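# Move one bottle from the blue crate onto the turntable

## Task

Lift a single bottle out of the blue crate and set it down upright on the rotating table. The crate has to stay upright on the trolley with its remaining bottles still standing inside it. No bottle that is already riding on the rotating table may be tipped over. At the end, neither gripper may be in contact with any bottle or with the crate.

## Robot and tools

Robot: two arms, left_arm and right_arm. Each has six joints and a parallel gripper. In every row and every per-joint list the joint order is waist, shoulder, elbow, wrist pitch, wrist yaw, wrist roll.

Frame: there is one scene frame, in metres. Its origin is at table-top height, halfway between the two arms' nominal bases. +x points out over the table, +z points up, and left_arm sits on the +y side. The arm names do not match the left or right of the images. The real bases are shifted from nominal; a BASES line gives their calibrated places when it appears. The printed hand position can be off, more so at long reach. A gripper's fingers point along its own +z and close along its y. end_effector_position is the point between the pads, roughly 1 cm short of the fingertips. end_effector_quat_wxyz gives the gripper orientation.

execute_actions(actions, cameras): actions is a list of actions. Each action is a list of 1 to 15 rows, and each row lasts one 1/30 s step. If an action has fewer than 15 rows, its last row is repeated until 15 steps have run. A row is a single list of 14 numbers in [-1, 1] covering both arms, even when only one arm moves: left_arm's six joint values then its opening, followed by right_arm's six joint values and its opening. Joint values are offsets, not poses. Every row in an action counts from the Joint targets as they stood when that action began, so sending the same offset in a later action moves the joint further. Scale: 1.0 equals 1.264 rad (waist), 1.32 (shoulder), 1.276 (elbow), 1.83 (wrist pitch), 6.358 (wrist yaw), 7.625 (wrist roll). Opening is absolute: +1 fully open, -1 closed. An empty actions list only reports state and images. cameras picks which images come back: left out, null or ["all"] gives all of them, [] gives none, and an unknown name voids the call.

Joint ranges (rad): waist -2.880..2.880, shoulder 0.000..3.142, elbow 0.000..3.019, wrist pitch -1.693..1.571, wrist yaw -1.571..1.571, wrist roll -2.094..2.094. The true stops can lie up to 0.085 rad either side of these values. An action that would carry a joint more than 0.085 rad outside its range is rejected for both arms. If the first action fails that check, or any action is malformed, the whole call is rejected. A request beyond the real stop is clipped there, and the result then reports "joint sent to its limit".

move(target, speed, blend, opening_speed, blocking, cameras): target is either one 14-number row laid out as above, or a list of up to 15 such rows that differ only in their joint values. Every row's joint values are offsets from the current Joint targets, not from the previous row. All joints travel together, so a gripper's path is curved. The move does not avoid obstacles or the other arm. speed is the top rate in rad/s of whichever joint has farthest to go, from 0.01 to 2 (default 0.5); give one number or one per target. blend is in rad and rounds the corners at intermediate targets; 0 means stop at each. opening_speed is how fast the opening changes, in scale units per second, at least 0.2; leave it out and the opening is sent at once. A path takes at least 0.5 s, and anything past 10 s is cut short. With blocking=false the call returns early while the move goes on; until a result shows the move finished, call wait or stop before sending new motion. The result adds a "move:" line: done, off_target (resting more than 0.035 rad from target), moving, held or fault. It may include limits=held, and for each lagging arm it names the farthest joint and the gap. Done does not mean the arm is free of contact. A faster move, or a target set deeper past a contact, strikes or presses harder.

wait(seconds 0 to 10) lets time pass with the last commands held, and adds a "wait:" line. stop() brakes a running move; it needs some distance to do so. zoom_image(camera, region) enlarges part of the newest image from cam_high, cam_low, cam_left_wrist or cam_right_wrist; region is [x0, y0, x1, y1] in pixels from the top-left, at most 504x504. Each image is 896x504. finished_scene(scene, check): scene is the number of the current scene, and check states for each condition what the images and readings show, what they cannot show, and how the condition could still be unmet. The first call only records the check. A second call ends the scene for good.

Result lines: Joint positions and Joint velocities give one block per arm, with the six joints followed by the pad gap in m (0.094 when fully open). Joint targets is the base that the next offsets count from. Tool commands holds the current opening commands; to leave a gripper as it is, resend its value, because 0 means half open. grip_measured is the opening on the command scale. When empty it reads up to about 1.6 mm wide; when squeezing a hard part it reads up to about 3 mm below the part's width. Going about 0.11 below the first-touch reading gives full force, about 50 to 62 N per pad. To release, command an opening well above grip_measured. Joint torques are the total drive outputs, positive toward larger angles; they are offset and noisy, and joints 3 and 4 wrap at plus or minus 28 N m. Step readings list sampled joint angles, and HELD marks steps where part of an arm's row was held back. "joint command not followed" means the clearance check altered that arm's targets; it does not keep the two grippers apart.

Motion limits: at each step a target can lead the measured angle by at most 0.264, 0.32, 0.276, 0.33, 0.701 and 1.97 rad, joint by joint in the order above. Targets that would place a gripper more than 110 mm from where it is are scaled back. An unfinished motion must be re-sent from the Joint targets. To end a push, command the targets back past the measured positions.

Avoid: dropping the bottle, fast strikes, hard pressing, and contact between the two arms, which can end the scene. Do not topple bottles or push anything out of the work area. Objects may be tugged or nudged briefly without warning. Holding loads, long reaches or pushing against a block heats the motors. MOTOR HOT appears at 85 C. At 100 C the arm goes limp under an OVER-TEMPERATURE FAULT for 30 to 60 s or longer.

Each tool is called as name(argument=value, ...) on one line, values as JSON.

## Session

execute_actions(actions=[])

Scene clock: 0.00 s.
left_arm: end_effector_position=(+0.0216, +0.1621, +0.1444) grip_measured=+1.000 end_effector_quat_wxyz=(-0.015, -0.401, +0.915, +0.051) | right_arm: end_effector_position=(+0.5912, -0.2308, +0.3851) grip_measured=+1.000 end_effector_quat_wxyz=(+0.513, +0.534, +0.671, +0.040)
Joint names: [waist, shoulder, elbow, wrist pitch, wrist yaw, wrist roll]
Joint positions: left_arm=[-1.211 0.912 0.694 -1.453 0.036 -2.039 0.094] | right_arm=[0.154 1.41 1.397 -0.625 0.66 1.177 0.094]
Joint velocities: left_arm=[0.005 -0.005 -0.012 -0.012 -0.007 -0.022 0] | right_arm=[0.005 -0.015 -0.012 -0.007 0.066 -0.007 0]
Joint torques (N m): no reading
Motor temperatures (°C): left_arm=[34 31 41 23 25 25 26] | right_arm=[27 27 33 29 24 26 23]
Heat: left arm: hottest elbow 41 °C; right arm: hottest elbow 33 °C.
Joint targets: left_arm=[-1.211 0.911 0.719 -1.453 0.036 -2.039] | right_arm=[0.154 1.408 1.429 -0.621 0.660 1.177]
Tool commands: left_gripper/opening=+1.0 right_gripper/opening=+1.0

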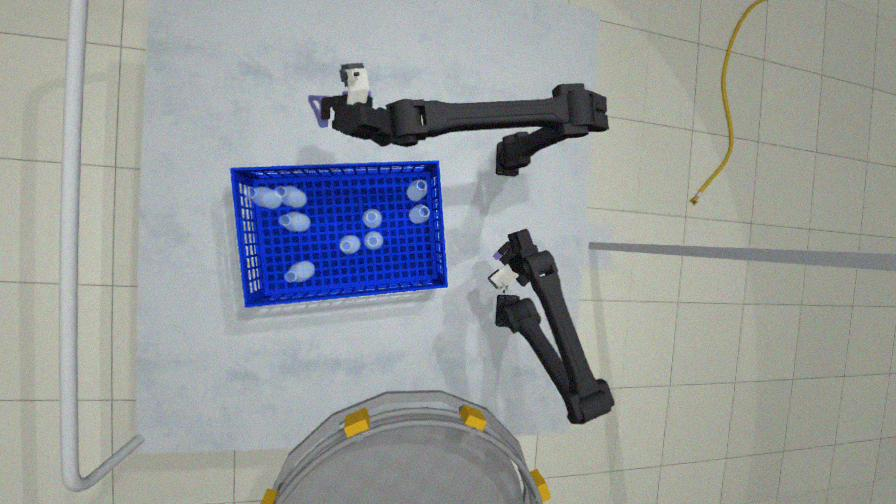

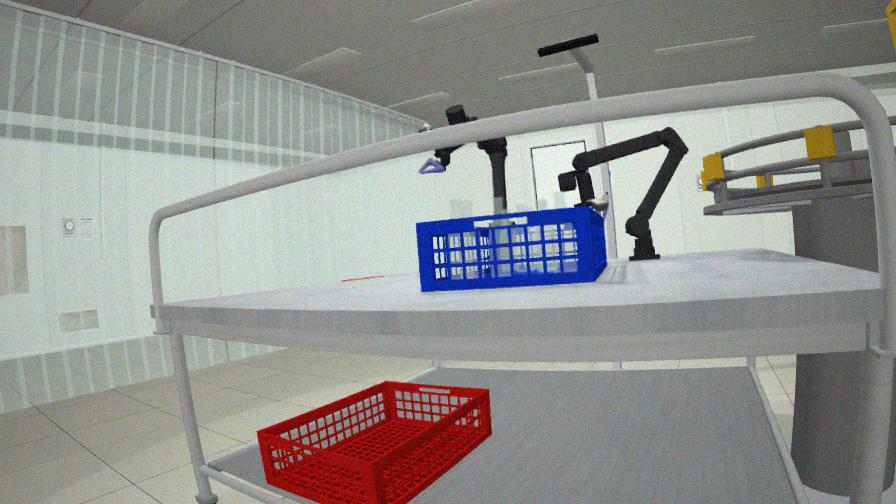

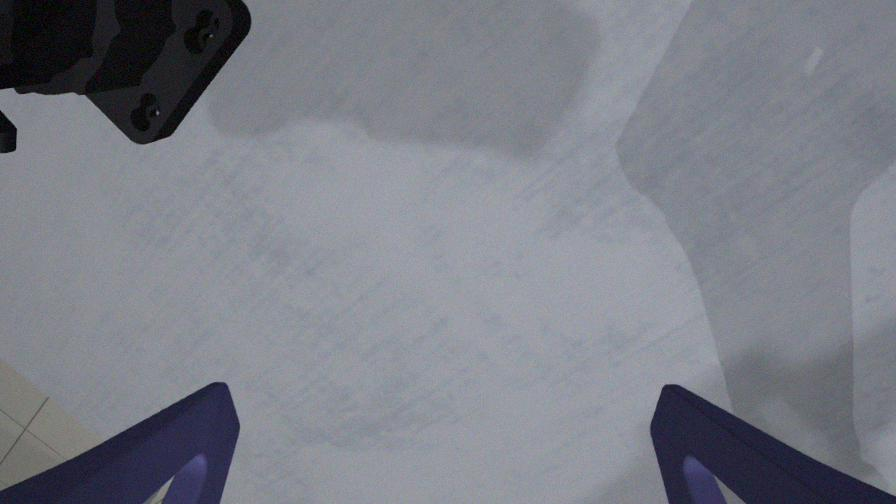

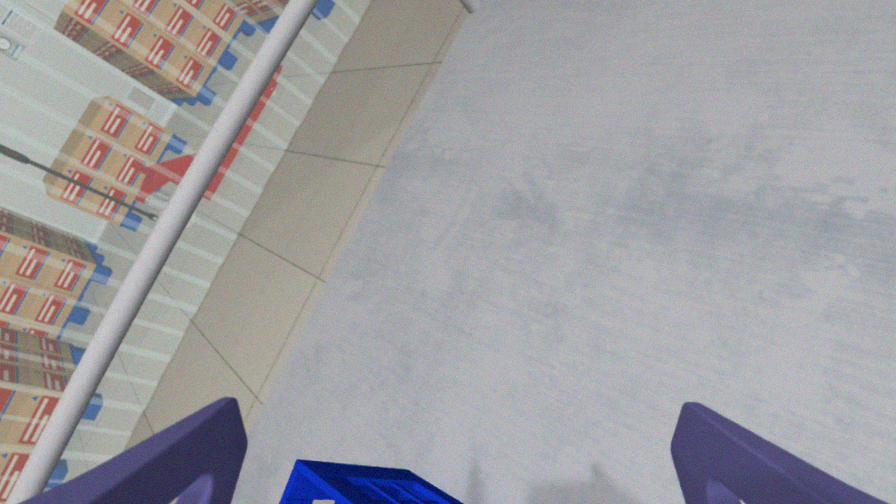

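zoom_image(camera="cam_high", region=[220, 140, 470, 320])

zoom_image(camera="cam_high", region=[240, 370, 580, 504])

zoom_image(camera="cam_low", region=[380, 90, 896, 320])

Scaled by 2.016 from the camera's 896x504 image, which has a finer 1280x720 frame.

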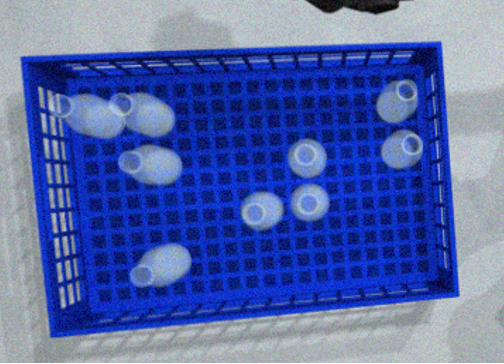

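Scaled by 1.482 from the camera's 896x504 image, which has a finer 1280x720 frame.

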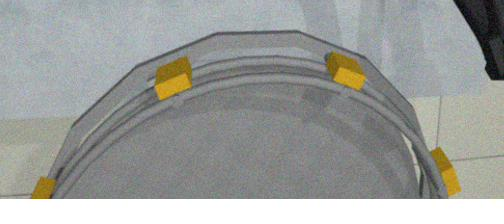

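Region (380, 90, 896, 320) is 516x230 pixels. A region can be at most 504 by 504 pixels.

move(target=[0.6614, 0.522, 1.0, -0.0497, -0.00566, 0.2674, 1.0, -0.8204, -0.0061, -0.924, 0.9672, -0.10365, -0.15436, 1.0], speed=1.0)

Scene clock: 46.20 s.
left_arm: end_effector_position=(+0.4698, +0.1432, +0.4122) grip_measured=+1.000 end_effector_quat_wxyz=(+0.188, +0.178, +0.965, -0.038) | right_arm: end_effector_position=(+0.2835, -0.5471, +0.1580) grip_measured=+1.000 end_effector_quat_wxyz=(+0.637, +0.301, +0.650, -0.283)
Joint names: [waist, shoulder, elbow, wrist pitch, wrist yaw, wrist roll]
Joint positions: left_arm=[-0.372 1.588 1.941 -1.537 0.002 -0.011 0.094] | right_arm=[-0.869 1.41 0.248 1.134 0.003 0.015 0.094]
Joint velocities: left_arm=[-0.015 -0.005 -0.002 0.017 0.007 -0.022 0] | right_arm=[-0.015 -0.005 -0.002 0.007 -0.037 -0.037 0]
Joint torques (N m): left_arm=[-2.43 -12.57 11.82 0.64 -0.09 0.03] | right_arm=[-1.85 -5.01 5.63 2.19 -0.24 -0.02]
Motor temperatures (°C): left_arm=[33 31 49 23 25 25 25] | right_arm=[27 28 44 29 24 26 23]
Heat: left arm: hottest elbow 49 °C; right arm: hottest elbow 44 °C.
Joint targets: left_arm=[-0.375 1.600 1.995 -1.544 0.000 0.000] | right_arm=[-0.883 1.400 0.250 1.149 0.001 0.000]
move: off_target (left_arm); left_arm: the elbow is farthest, 0.054 rad from its target

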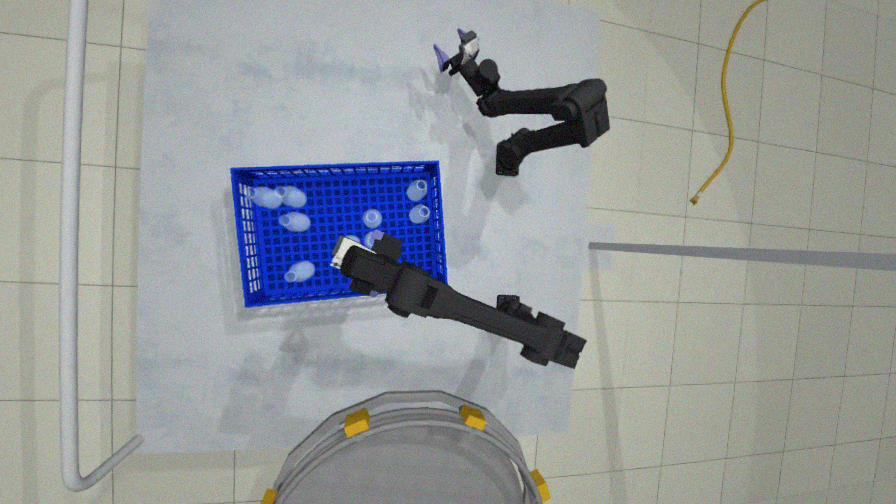

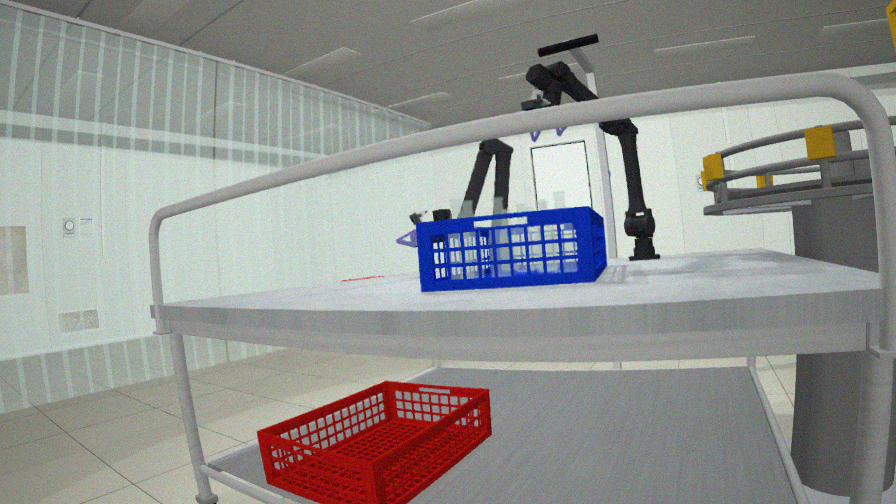

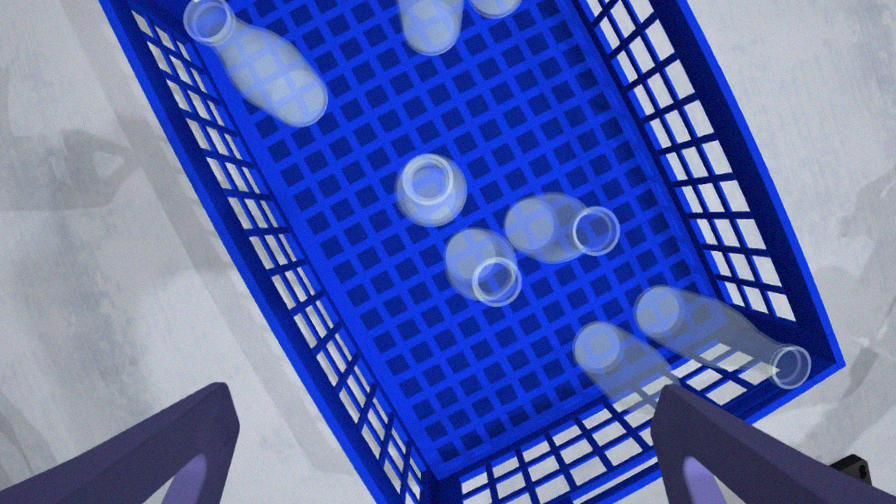

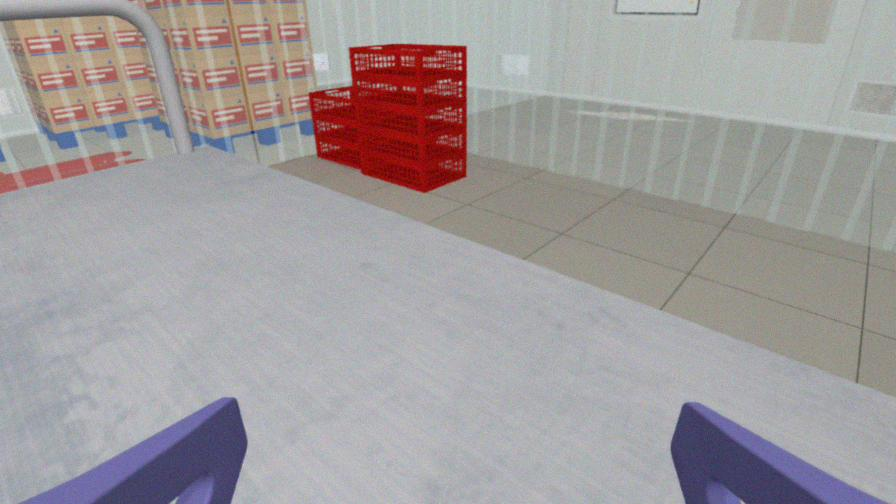

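zoom_image(camera="cam_left_wrist", region=[370, 130, 650, 330])

Scaled by 1.800 from the camera's 896x504 image, which has a finer 1280x720 frame.

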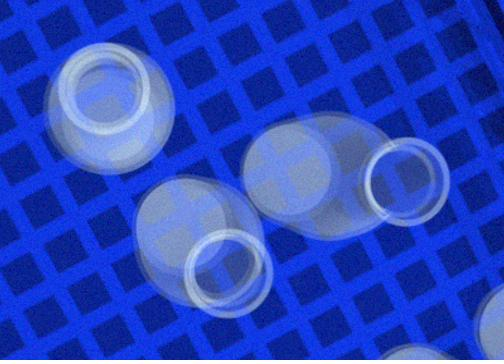

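move(target=[0.01503, 0.0543, -0.2171, 0.1951, 0, 0, 0.3, 0, 0, 0, 0, 0, 0, 1.0], speed=0.6, cameras=["cam_left_wrist", "cam_low"])

Scene clock: 94.03 s.
left_arm: end_effector_position=(+0.5289, +0.1256, +0.2825) grip_measured=+0.302 end_effector_quat_wxyz=(+0.194, +0.174, +0.965, -0.038) | right_arm: end_effector_position=(+0.2835, -0.5470, +0.1581) grip_measured=+1.000 end_effector_quat_wxyz=(+0.637, +0.301, +0.650, -0.283)
Joint names: [waist, shoulder, elbow, wrist pitch, wrist yaw, wrist roll]
Joint positions: left_arm=[-0.363 1.683 1.709 -1.199 0.002 -0.01 0.061] | right_arm=[-0.869 1.41 0.248 1.134 0.002 0.015 0.094]
Joint velocities: left_arm=[-0.024 -0.005 -0.007 -0.002 -0.066 0.051 0] | right_arm=[-0.005 0.005 -0.042 -0.012 0.007 -0.081 0]
Joint torques (N m): left_arm=[-0.85 -16.91 8.87 1.5 -0.1 -0.04] | right_arm=[-1.79 -5.01 5.63 2.18 -0.23 -0.02]
Motor temperatures (°C): left_arm=[33 32 54 23 25 25 25] | right_arm=[27 28 38 29 24 26 23]
Heat: left arm: hottest elbow 54 °C; right arm: hottest elbow 38 °C.
Joint targets: left_arm=[-0.356 1.672 1.718 -1.187 0.000 0.000] | right_arm=[-0.883 1.400 0.250 1.149 0.000 0.001]
move: done
Images, in order (width x height): cam_low 896x504, cam_left_wrist 896x504.

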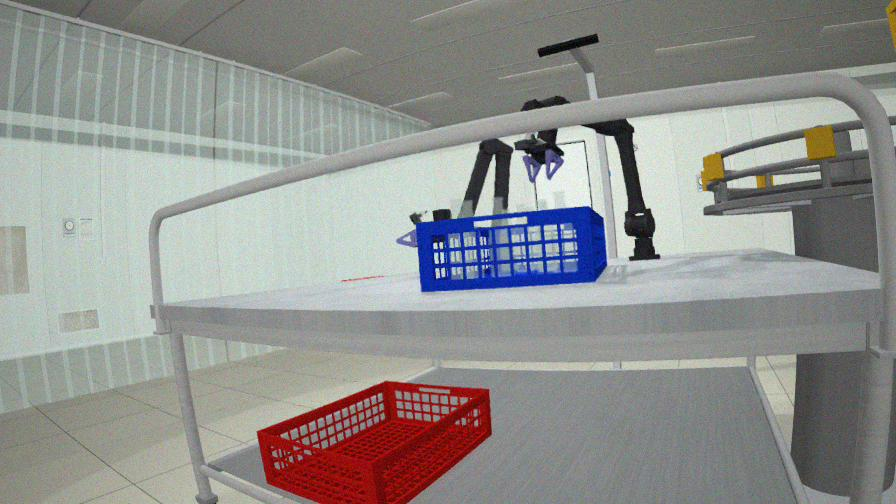

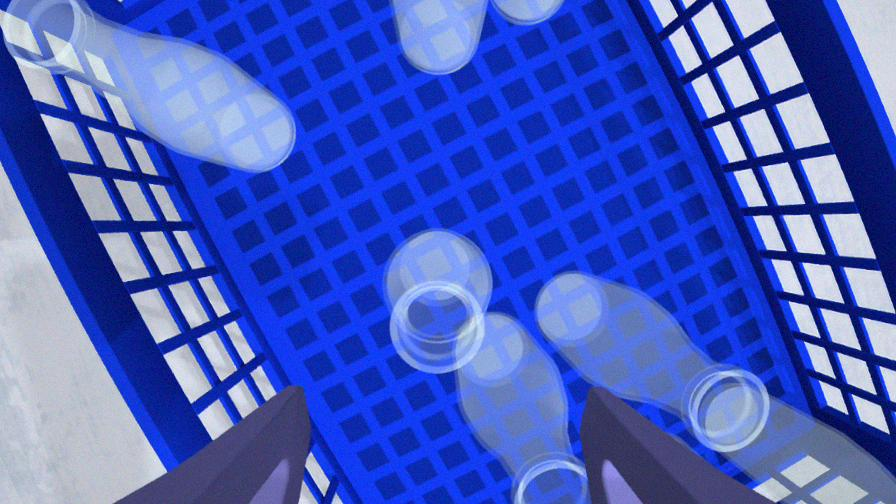

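move(target=[0.00348, 0.0187, -0.1540, 0.1334, 0, 0, 0.3, 0, 0, 0, 0, 0, 0, 1.0], speed=0.3, cameras=["cam_left_wrist", "cam_high"])

Scene clock: 123.37 s.
left_arm: end_effector_position=(+0.5369, +0.1249, +0.2142) grip_measured=+0.302 end_effector_quat_wxyz=(+0.219, +0.171, +0.960, -0.042) | right_arm: end_effector_position=(+0.2835, -0.5470, +0.1581) grip_measured=+1.000 end_effector_quat_wxyz=(+0.637, +0.301, +0.650, -0.283)
Joint names: [waist, shoulder, elbow, wrist pitch, wrist yaw, wrist roll]
Joint positions: left_arm=[-0.36 1.686 1.52 -0.955 0.002 -0.01 0.061] | right_arm=[-0.869 1.41 0.248 1.134 0.002 0.015 0.094]
Joint velocities: left_arm=[-0.005 -0.005 -0.017 -0.012 -0.007 -0.066 0] | right_arm=[-0.024 -0.005 0.002 -0.017 -0.022 -0.037 0]
Joint torques (N m): left_arm=[-1.38 -15.27 8.5 1.8 -0.13 -0.04] | right_arm=[-1.79 -4.95 5.63 2.19 -0.23 -0.03]
Motor temperatures (°C): left_arm=[33 36 54 23 25 25 25] | right_arm=[27 28 37 29 24 26 23]
Heat: left arm: hottest elbow 54 °C; right arm: hottest elbow 37 °C.
Joint targets: left_arm=[-0.352 1.697 1.521 -0.942 0.000 0.000] | right_arm=[-0.883 1.400 0.250 1.149 0.000 0.001]
move: done
Images, in order (width x height): cam_high 896x504, cam_left_wrist 896x504.

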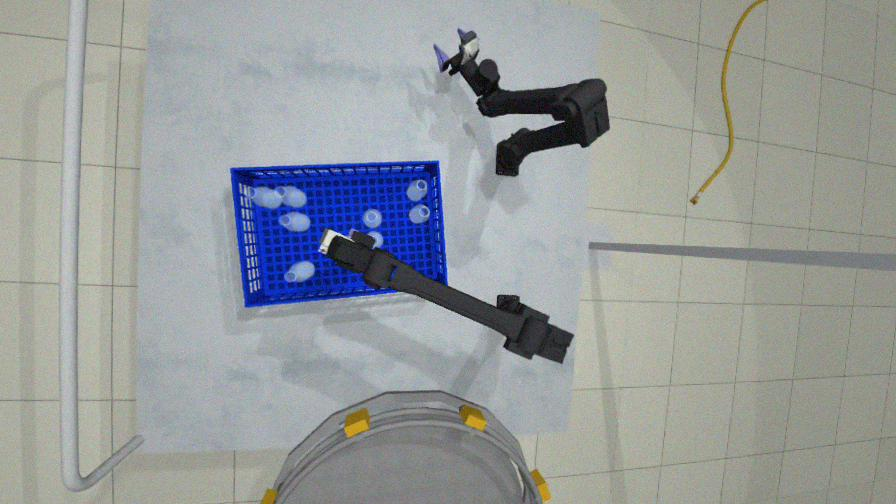

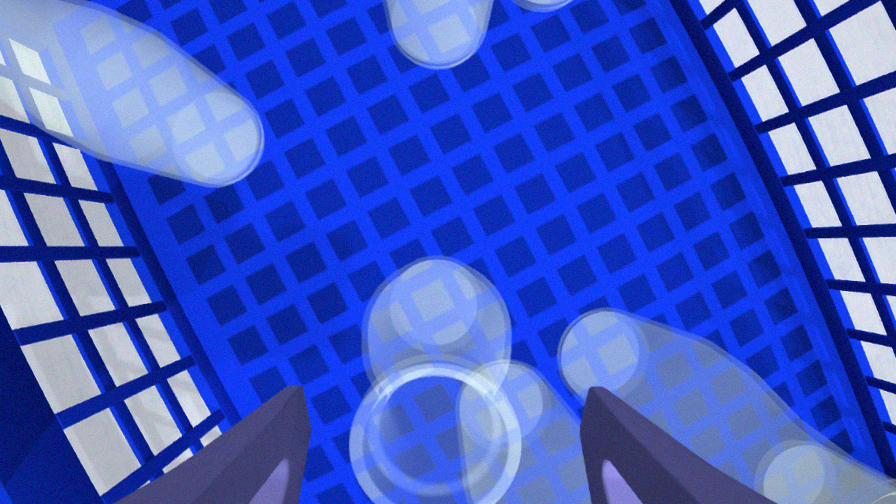

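move(target=[0.00316, 0.0159, -0.0086, 0, 0, 0, 0.3, 0, 0, 0, 0, 0, 0, 1.0], speed=0.3, cameras=["cam_left_wrist"])

Scene clock: 143.30 s.
left_arm: end_effector_position=(+0.5362, +0.1276, +0.1961) grip_measured=+0.302 end_effector_quat_wxyz=(+0.204, +0.170, +0.963, -0.039) | right_arm: end_effector_position=(+0.2835, -0.5470, +0.1581) grip_measured=+1.000 end_effector_quat_wxyz=(+0.637, +0.301, +0.650, -0.283)
Joint names: [waist, shoulder, elbow, wrist pitch, wrist yaw, wrist roll]
Joint positions: left_arm=[-0.356 1.707 1.508 -0.954 0.002 -0.01 0.061] | right_arm=[-0.869 1.41 0.248 1.134 0.002 0.015 0.094]
Joint velocities: left_arm=[0.015 -0.005 -0.007 -0.022 -0.037 -0.037 0] | right_arm=[-0.005 0.005 -0.007 -0.017 -0.022 0.022 0]
Joint torques (N m): left_arm=[-1.14 -14.92 8.36 1.7 -0.11 -0.07] | right_arm=[-1.79 -5.01 5.61 2.17 -0.24 -0.02]
Motor temperatures (°C): left_arm=[33 35 53 23 25 25 25] | right_arm=[27 28 36 29 24 26 23]
Heat: left arm: hottest elbow 53 °C; right arm: hottest elbow 36 °C.
Joint targets: left_arm=[-0.348 1.718 1.510 -0.943 0.000 0.000] | right_arm=[-0.883 1.400 0.250 1.149 0.000 0.001]
move: done
Images, in order (width x height): cam_left_wrist 896x504.

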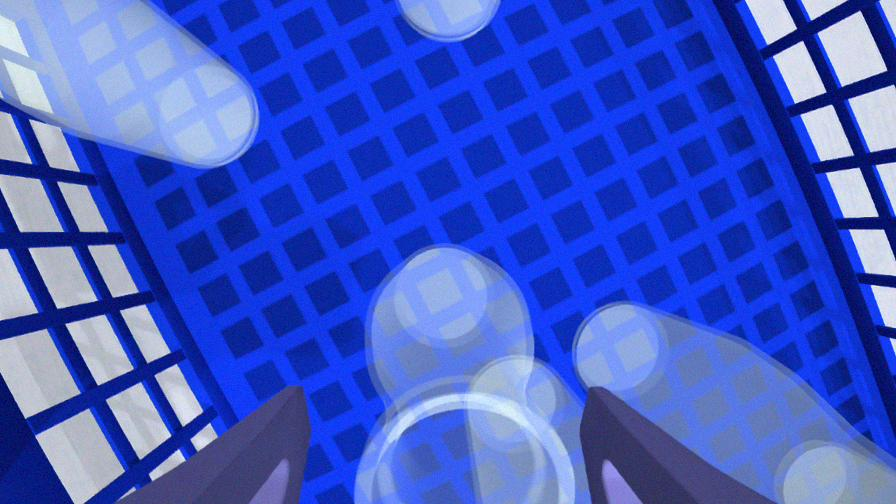

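move(target=[-0.003, 0, 0, 0, 0, 0, -0.53, 0, 0, 0, 0, 0, 0, 1.0], speed=0.3, opening_speed=1.0, cameras=["cam_left_wrist", "cam_low"])

Scene clock: 163.37 s.
left_arm: end_effector_position=(+0.5365, +0.1283, +0.1961) grip_measured=-0.368 end_effector_quat_wxyz=(+0.204, +0.170, +0.963, -0.038) | right_arm: end_effector_position=(+0.2835, -0.5470, +0.1581) grip_measured=+1.000 end_effector_quat_wxyz=(+0.637, +0.301, +0.650, -0.283)
Joint names: [waist, shoulder, elbow, wrist pitch, wrist yaw, wrist roll]
Joint positions: left_arm=[-0.355 1.707 1.508 -0.954 0 -0.008 0.03] | right_arm=[-0.869 1.41 0.248 1.134 0.002 0.015 0.094]
Joint velocities: left_arm=[-0.005 0.005 0.002 0.002 0.007 -0.037 -0.001] | right_arm=[-0.024 0.005 -0.027 -0.007 -0.007 0.037 0]
Joint torques (N m): left_arm=[-1.38 -15.62 8.47 1.54 -0.04 -0.05] | right_arm=[-1.79 -4.95 5.61 2.19 -0.24 -0.02]
Motor temperatures (°C): left_arm=[33 35 53 23 25 25 24] | right_arm=[27 28 36 29 24 26 23]
Heat: left arm: hottest elbow 53 °C; right arm: hottest elbow 36 °C.
Joint targets: left_arm=[-0.351 1.718 1.510 -0.942 0.000 0.000] | right_arm=[-0.883 1.400 0.250 1.149 0.000 0.001]
move: done
Images, in order (width x height): cam_low 896x504, cam_left_wrist 896x504.

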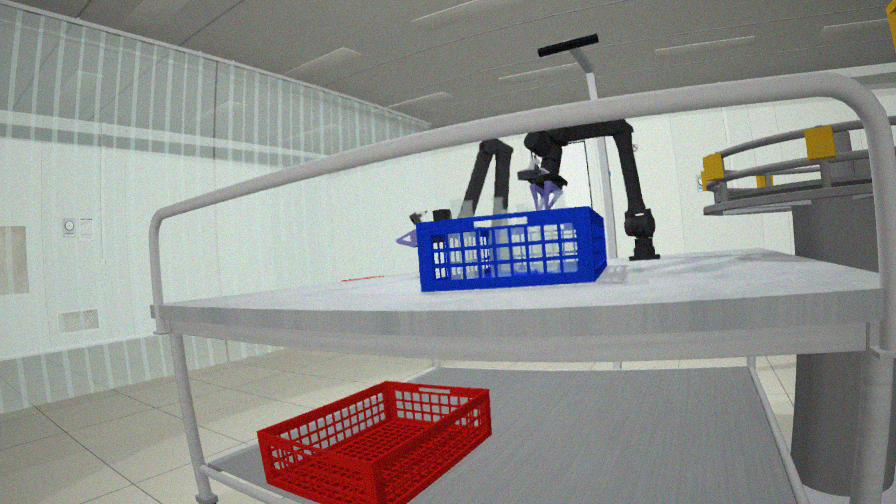

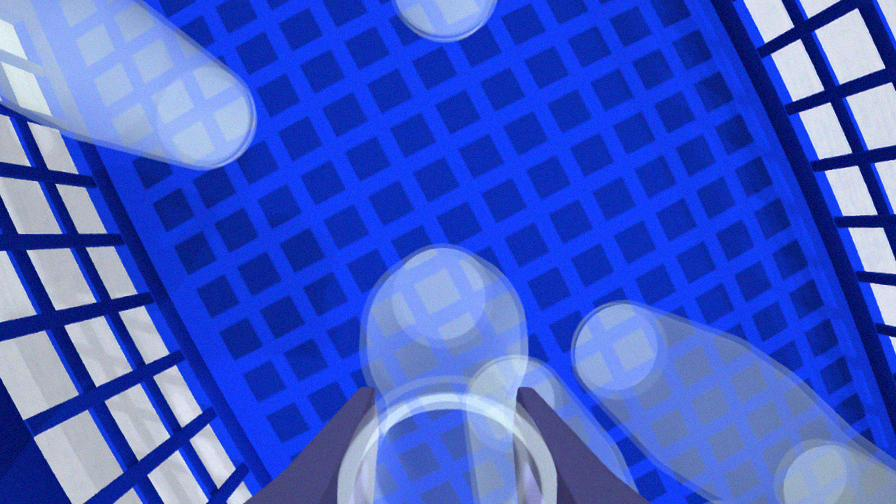

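move(target=[[0,0,0.0784,0,0,0,-0.53,0,0,0,0,0,0,1.0],[0,-0.0136,0.3056,-0.2011,0,0,-0.53,0,0,0,0,0,0,1.0],[0,0.0379,0.5987,-0.3421,0,0,-0.53,0,0,0,0,0,0,1.0]], speed=[0.25, 0.45, 0.5], blend=[0.03, 0.08, 0.0], cameras=["cam_left_wrist", "cam_low"])

Scene clock: 201.27 s.
left_arm: end_effector_position=(+0.5364, +0.1283, +0.4262) grip_measured=-0.368 end_effector_quat_wxyz=(+0.214, +0.170, +0.961, -0.040) | right_arm: end_effector_position=(+0.2835, -0.5470, +0.1581) grip_measured=+1.000 end_effector_quat_wxyz=(+0.637, +0.301, +0.650, -0.284)
Joint names: [waist, shoulder, elbow, wrist pitch, wrist yaw, wrist roll]
Joint positions: left_arm=[-0.355 1.772 2.207 -1.568 0 -0.008 0.03] | right_arm=[-0.869 1.41 0.248 1.134 0.002 0.014 0.094]
Joint velocities: left_arm=[-0.024 -0.005 0.007 -0.007 0.007 0.007 0] | right_arm=[-0.024 -0.005 0.017 0.007 -0.051 -0.095 0]
Joint torques (N m): left_arm=[-1.08 -16.67 12.56 1.26 -0.02 -0.05] | right_arm=[-1.73 -5.01 5.61 2.18 -0.23 -0.02]
Motor temperatures (°C): left_arm=[33 36 53 23 25 25 27] | right_arm=[26 28 35 28 24 26 23]
Heat: left arm: hottest elbow 53 °C; right arm: hottest elbow 35 °C.
Joint targets: left_arm=[-0.351 1.768 2.274 -1.568 0.000 0.000] | right_arm=[-0.883 1.400 0.250 1.149 0.000 0.000]
move: off_target (left_arm); left_arm: the elbow is farthest, 0.067 rad from its target
Images, in order (width x height): cam_low 896x504, cam_left_wrist 896x504.

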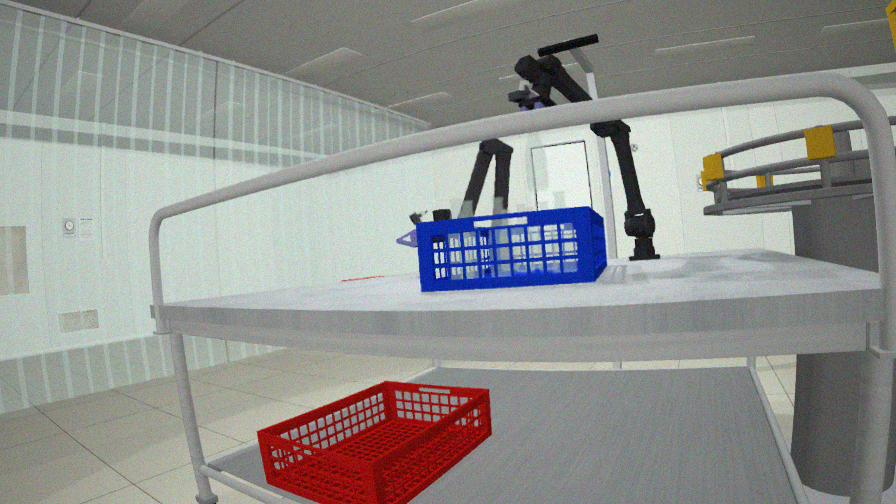

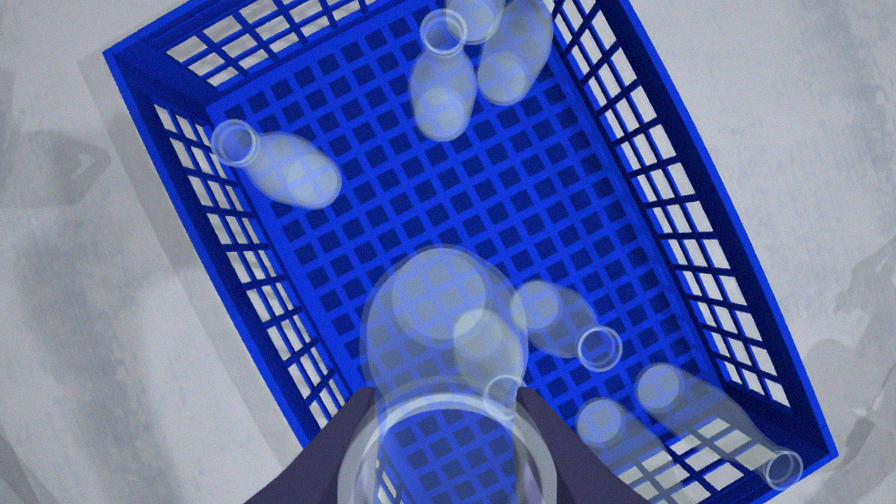

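move(target=[[0.159,-0.1273,0.2163,0.0098,0,0,-0.53,0,0,0,0,0,0,1.0],[0.9502,-0.1273,0.2163,0.0098,0,0,-0.53,0,0,0,0,0,0,1.0]], speed=[0.6, 0.9], blend=[0.12, 0.0], cameras=["cam_left_wrist", "cam_high"])

Scene clock: 220.77 s.
left_arm: end_effector_position=(+0.3177, +0.7508, +0.6432) grip_measured=-0.369 end_effector_quat_wxyz=(+0.389, -0.377, +0.822, +0.175) | right_arm: end_effector_position=(+0.2835, -0.5470, +0.1581) grip_measured=+1.000 end_effector_quat_wxyz=(+0.637, +0.301, +0.650, -0.284)
Joint names: [waist, shoulder, elbow, wrist pitch, wrist yaw, wrist roll]
Joint positions: left_arm=[0.853 1.618 2.497 -1.569 -0.002 -0.008 0.03] | right_arm=[-0.869 1.41 0.248 1.134 0.002 0.014 0.094]
Joint velocities: left_arm=[0.005 0.005 0.002 0.017 -0.007 0.022 0.001] | right_arm=[-0.005 -0.015 -0.007 0.032 0.022 -0.007 0]
Joint torques (N m): left_arm=[-2.08 -13.57 10 2.54 0.06 -0.01] | right_arm=[-1.73 -4.95 5.61 2.17 -0.23 -0.02]
Motor temperatures (°C): left_arm=[33 36 54 23 25 25 27] | right_arm=[26 28 35 28 24 26 23]
Heat: left arm: hottest elbow 54 °C; right arm: hottest elbow 35 °C.
Joint targets: left_arm=[0.849 1.600 2.550 -1.550 0.000 0.000] | right_arm=[-0.883 1.400 0.250 1.149 0.000 0.000]
move: off_target (left_arm); left_arm: the elbow is farthest, 0.053 rad from its target
Images, in order (width x height): cam_high 896x504, cam_left_wrist 896x504.

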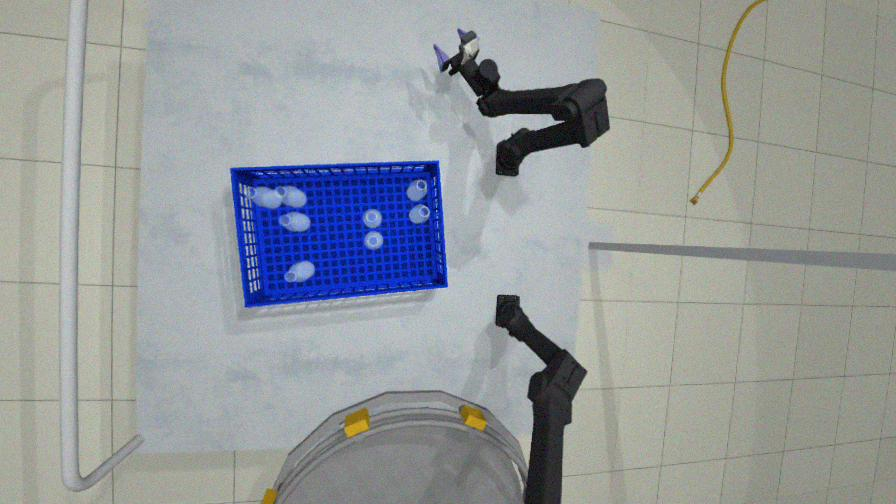

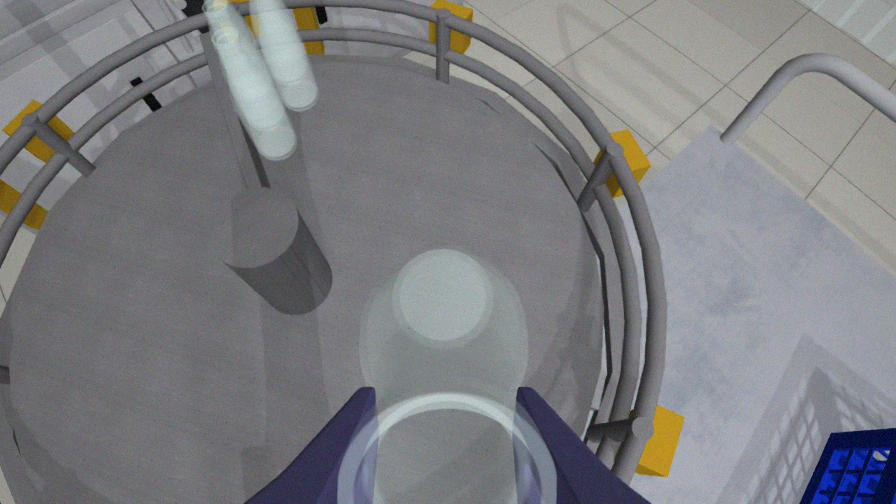

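zoom_image(camera="cam_left_wrist", region=[130, 0, 430, 200])

zoom_image(camera="cam_left_wrist", region=[0, 0, 500, 500])

Scaled by 1.680 from the camera's 896x504 image, which has a finer 1280x720 frame.

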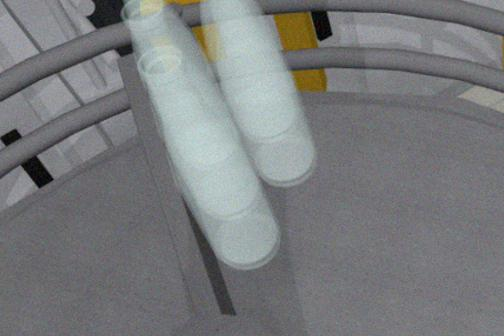

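Scaled by 1.008 from the camera's 896x504 image, which has a finer 1280x720 frame.

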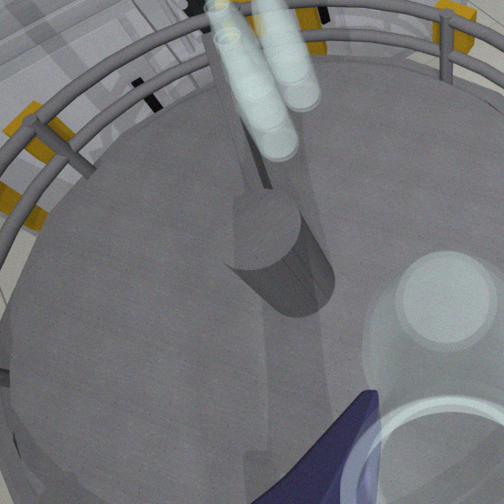

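move(target=[[0.2144,0,0,0,0,0,-0.53,0,0,0,0,0,0,1.0],[0.2381,0.1985,-0.1223,-0.0317,0,0,-0.53,0,0,0,0,0,0,1.0]], speed=[0.6, 0.35], blend=[0.05, 0.0], cameras=["cam_left_wrist", "cam_high"])

Scene clock: 257.40 s.
left_arm: end_effector_position=(+0.2317, +0.9355, +0.4179) grip_measured=-0.369 end_effector_quat_wxyz=(+0.181, -0.531, +0.820, +0.116) | right_arm: end_effector_position=(+0.2835, -0.5470, +0.1581) grip_measured=+1.000 end_effector_quat_wxyz=(+0.637, +0.301, +0.650, -0.284)
Joint names: [waist, shoulder, elbow, wrist pitch, wrist yaw, wrist roll]
Joint positions: left_arm=[1.144 1.895 2.366 -1.609 -0.003 -0.008 0.03] | right_arm=[-0.869 1.41 0.248 1.134 0.002 0.014 0.094]
Joint velocities: left_arm=[-0.024 -0.005 0.022 -0.012 0.022 0.022 0] | right_arm=[-0.015 -0.005 -0.012 -0.012 0.037 -0.066 0]
Joint torques (N m): left_arm=[-1.9 -20.42 9.69 1.21 0.09 -0.05] | right_arm=[-1.79 -4.95 5.63 2.18 -0.23 -0.02]
Motor temperatures (°C): left_arm=[32 37 52 23 25 25 28] | right_arm=[26 28 35 28 24 26 23]
Heat: left arm: hottest elbow 52 °C; right arm: hottest elbow 35 °C.
Joint targets: left_arm=[1.150 1.862 2.394 -1.609 0.000 0.000] | right_arm=[-0.883 1.400 0.250 1.149 0.000 0.000]
move: done
Images, in order (width x height): cam_high 896x504, cam_left_wrist 896x504.

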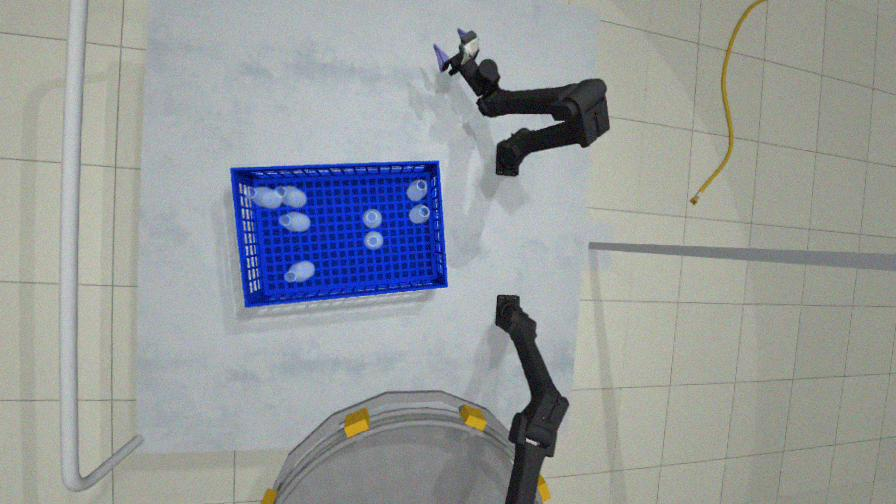

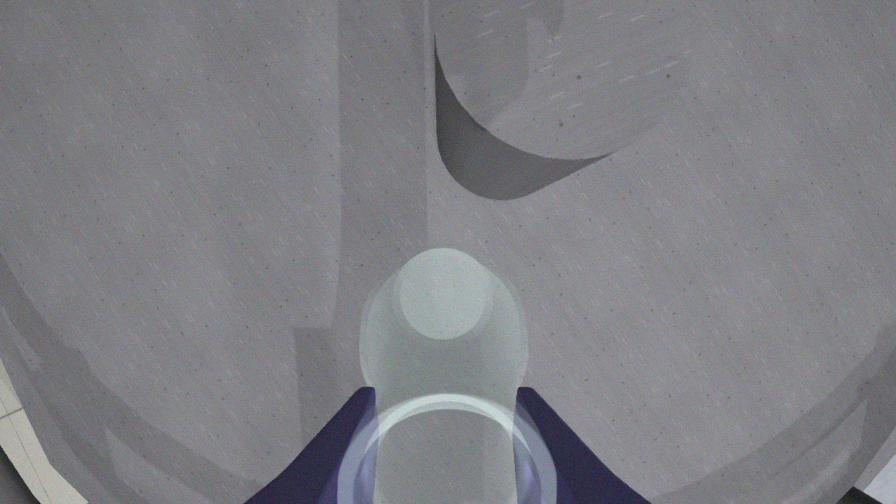

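move(target=[0,0,-0.0353,0,0,0,-0.53,0,0,0,0,0,0,1.0], speed=0.1, cameras=["cam_left_wrist", "cam_high"])

Scene clock: 281.13 s.
left_arm: end_effector_position=(+0.2309, +0.9338, +0.4056) grip_measured=-0.369 end_effector_quat_wxyz=(+0.169, -0.532, +0.822, +0.109) | right_arm: end_effector_position=(+0.2835, -0.5470, +0.1581) grip_measured=+1.000 end_effector_quat_wxyz=(+0.637, +0.301, +0.650, -0.284)
Joint names: [waist, shoulder, elbow, wrist pitch, wrist yaw, wrist roll]
Joint positions: left_arm=[1.144 1.894 2.337 -1.609 -0.003 -0.008 0.03] | right_arm=[-0.869 1.41 0.248 1.134 0.002 0.014 0.094]
Joint velocities: left_arm=[-0.005 -0.015 -0.007 0.027 -0.037 0.081 0] | right_arm=[-0.005 0.005 -0.012 -0.017 -0.007 0.051 0]
Joint torques (N m): left_arm=[-1.44 -20.95 8.44 1.17 0.08 -0.06] | right_arm=[-1.79 -4.95 5.61 2.18 -0.24 -0.02]
Motor temperatures (°C): left_arm=[32 36 55 23 25 25 28] | right_arm=[26 28 35 28 24 26 23]
Heat: left arm: hottest elbow 55 °C; right arm: hottest elbow 35 °C.
Joint targets: left_arm=[1.150 1.862 2.349 -1.609 0.000 0.000] | right_arm=[-0.883 1.400 0.250 1.149 0.000 0.000]
move: done
Images, in order (width x height): cam_high 896x504, cam_left_wrist 896x504.

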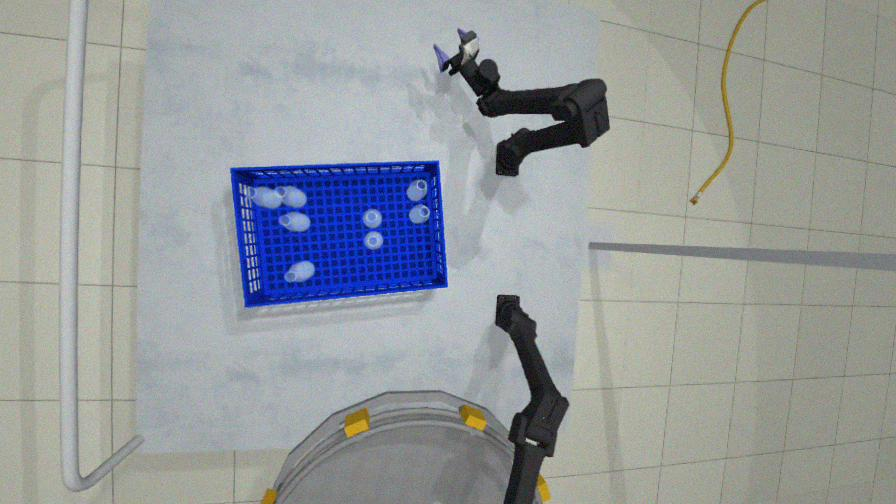

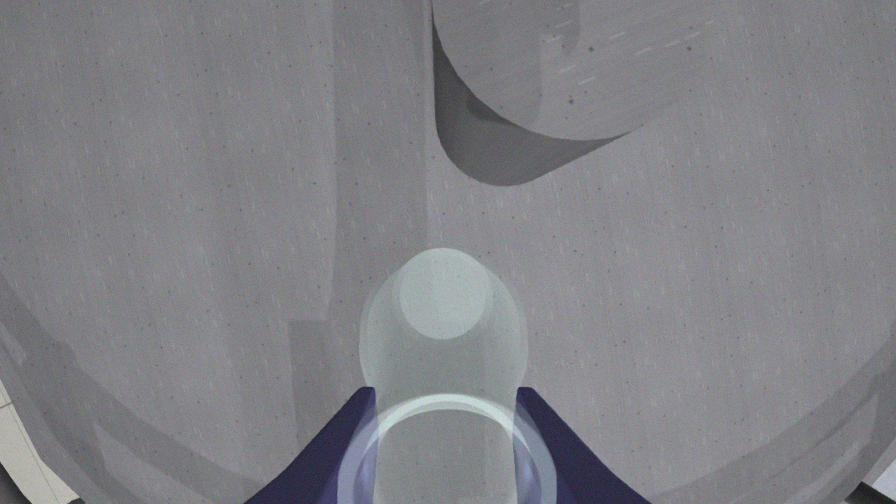

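wait(seconds=0.1, cameras=["cam_left_wrist"])

wait(seconds=1.0, cameras=["cam_left_wrist"])

Scene clock: 309.80 s.
left_arm: end_effector_position=(+0.2309, +0.9338, +0.4056) grip_measured=-0.369 end_effector_quat_wxyz=(+0.169, -0.532, +0.822, +0.109) | right_arm: end_effector_position=(+0.2835, -0.5470, +0.1581) grip_measured=+1.000 end_effector_quat_wxyz=(+0.637, +0.301, +0.650, -0.284)
Joint names: [waist, shoulder, elbow, wrist pitch, wrist yaw, wrist roll]
Joint positions: left_arm=[1.144 1.894 2.337 -1.609 -0.003 -0.008 0.03] | right_arm=[-0.869 1.41 0.248 1.134 0.002 0.014 0.094]
Joint velocities: left_arm=[-0.015 -0.005 0.002 0.012 -0.007 -0.066 0] | right_arm=[-0.005 -0.015 0.012 -0.012 0.051 -0.007 0]
Joint torques (N m): left_arm=[-1.26 -21.07 8.47 1.14 0.13 -0.07] | right_arm=[-1.79 -4.95 5.61 2.18 -0.23 -0.02]
Motor temperatures (°C): left_arm=[32 36 54 23 25 25 28] | right_arm=[26 28 35 28 24 26 23]
Heat: left arm: hottest elbow 54 °C; right arm: hottest elbow 35 °C.
Joint targets: left_arm=[1.150 1.862 2.349 -1.609 0.000 0.000] | right_arm=[-0.883 1.400 0.250 1.149 0.000 0.000]
Tool commands: left_gripper/opening=-0.53 right_gripper/opening=+1.0
wait: 0.10 s; at rest from the start
Images, in order (width x height): cam_left_wrist 896x504.

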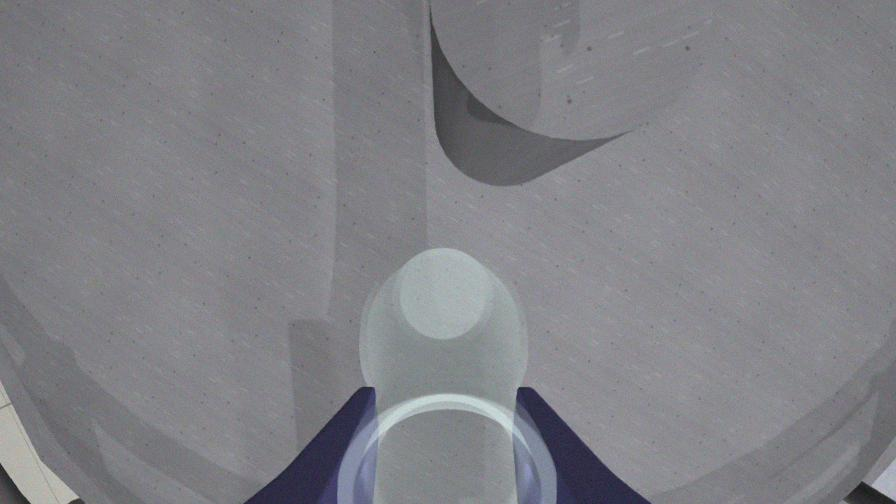

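Scene clock: 310.80 s.
left_arm: end_effector_position=(+0.2309, +0.9338, +0.4056) grip_measured=-0.369 end_effector_quat_wxyz=(+0.169, -0.532, +0.822, +0.109) | right_arm: end_effector_position=(+0.2835, -0.5470, +0.1581) grip_measured=+1.000 end_effector_quat_wxyz=(+0.637, +0.301, +0.650, -0.284)
Joint names: [waist, shoulder, elbow, wrist pitch, wrist yaw, wrist roll]
Joint positions: left_arm=[1.144 1.894 2.337 -1.609 -0.003 -0.008 0.03] | right_arm=[-0.869 1.41 0.248 1.134 0.002 0.014 0.094]
Joint velocities: left_arm=[-0.015 0.005 -0.007 0.002 -0.037 -0.037 0.001] | right_arm=[0.005 -0.005 0.007 0.007 -0.007 0.007 0]
Joint torques (N m): left_arm=[-1.2 -20.54 8.65 1.1 0.09 -0.05] | right_arm=[-1.79 -4.95 5.63 2.18 -0.23 -0.02]
Motor temperatures (°C): left_arm=[32 36 54 23 25 25 28] | right_arm=[26 28 35 28 24 26 23]
Heat: left arm: hottest elbow 54 °C; right arm: hottest elbow 35 °C.
Joint targets: left_arm=[1.150 1.862 2.349 -1.609 0.000 0.000] | right_arm=[-0.883 1.400 0.250 1.149 0.000 0.000]
Tool commands: left_gripper/opening=-0.53 right_gripper/opening=+1.0
wait: 1.00 s; at rest by 0.17 s
Images, in order (width x height): cam_left_wrist 896x504.

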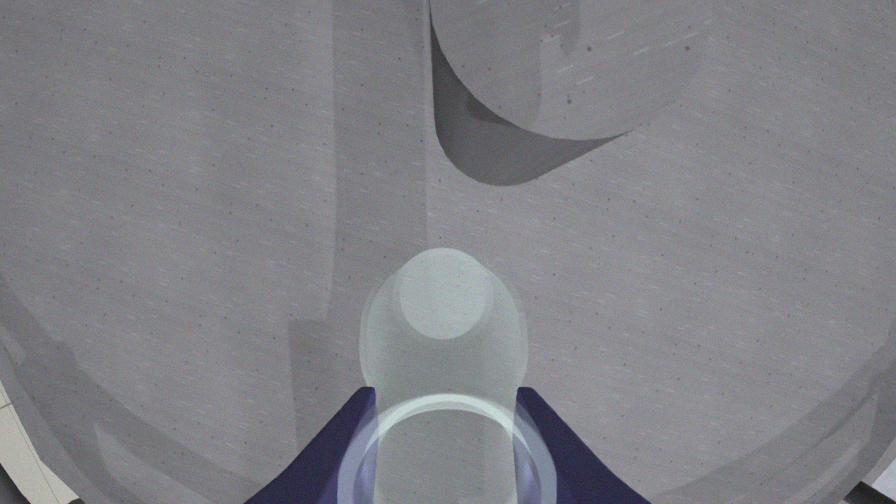

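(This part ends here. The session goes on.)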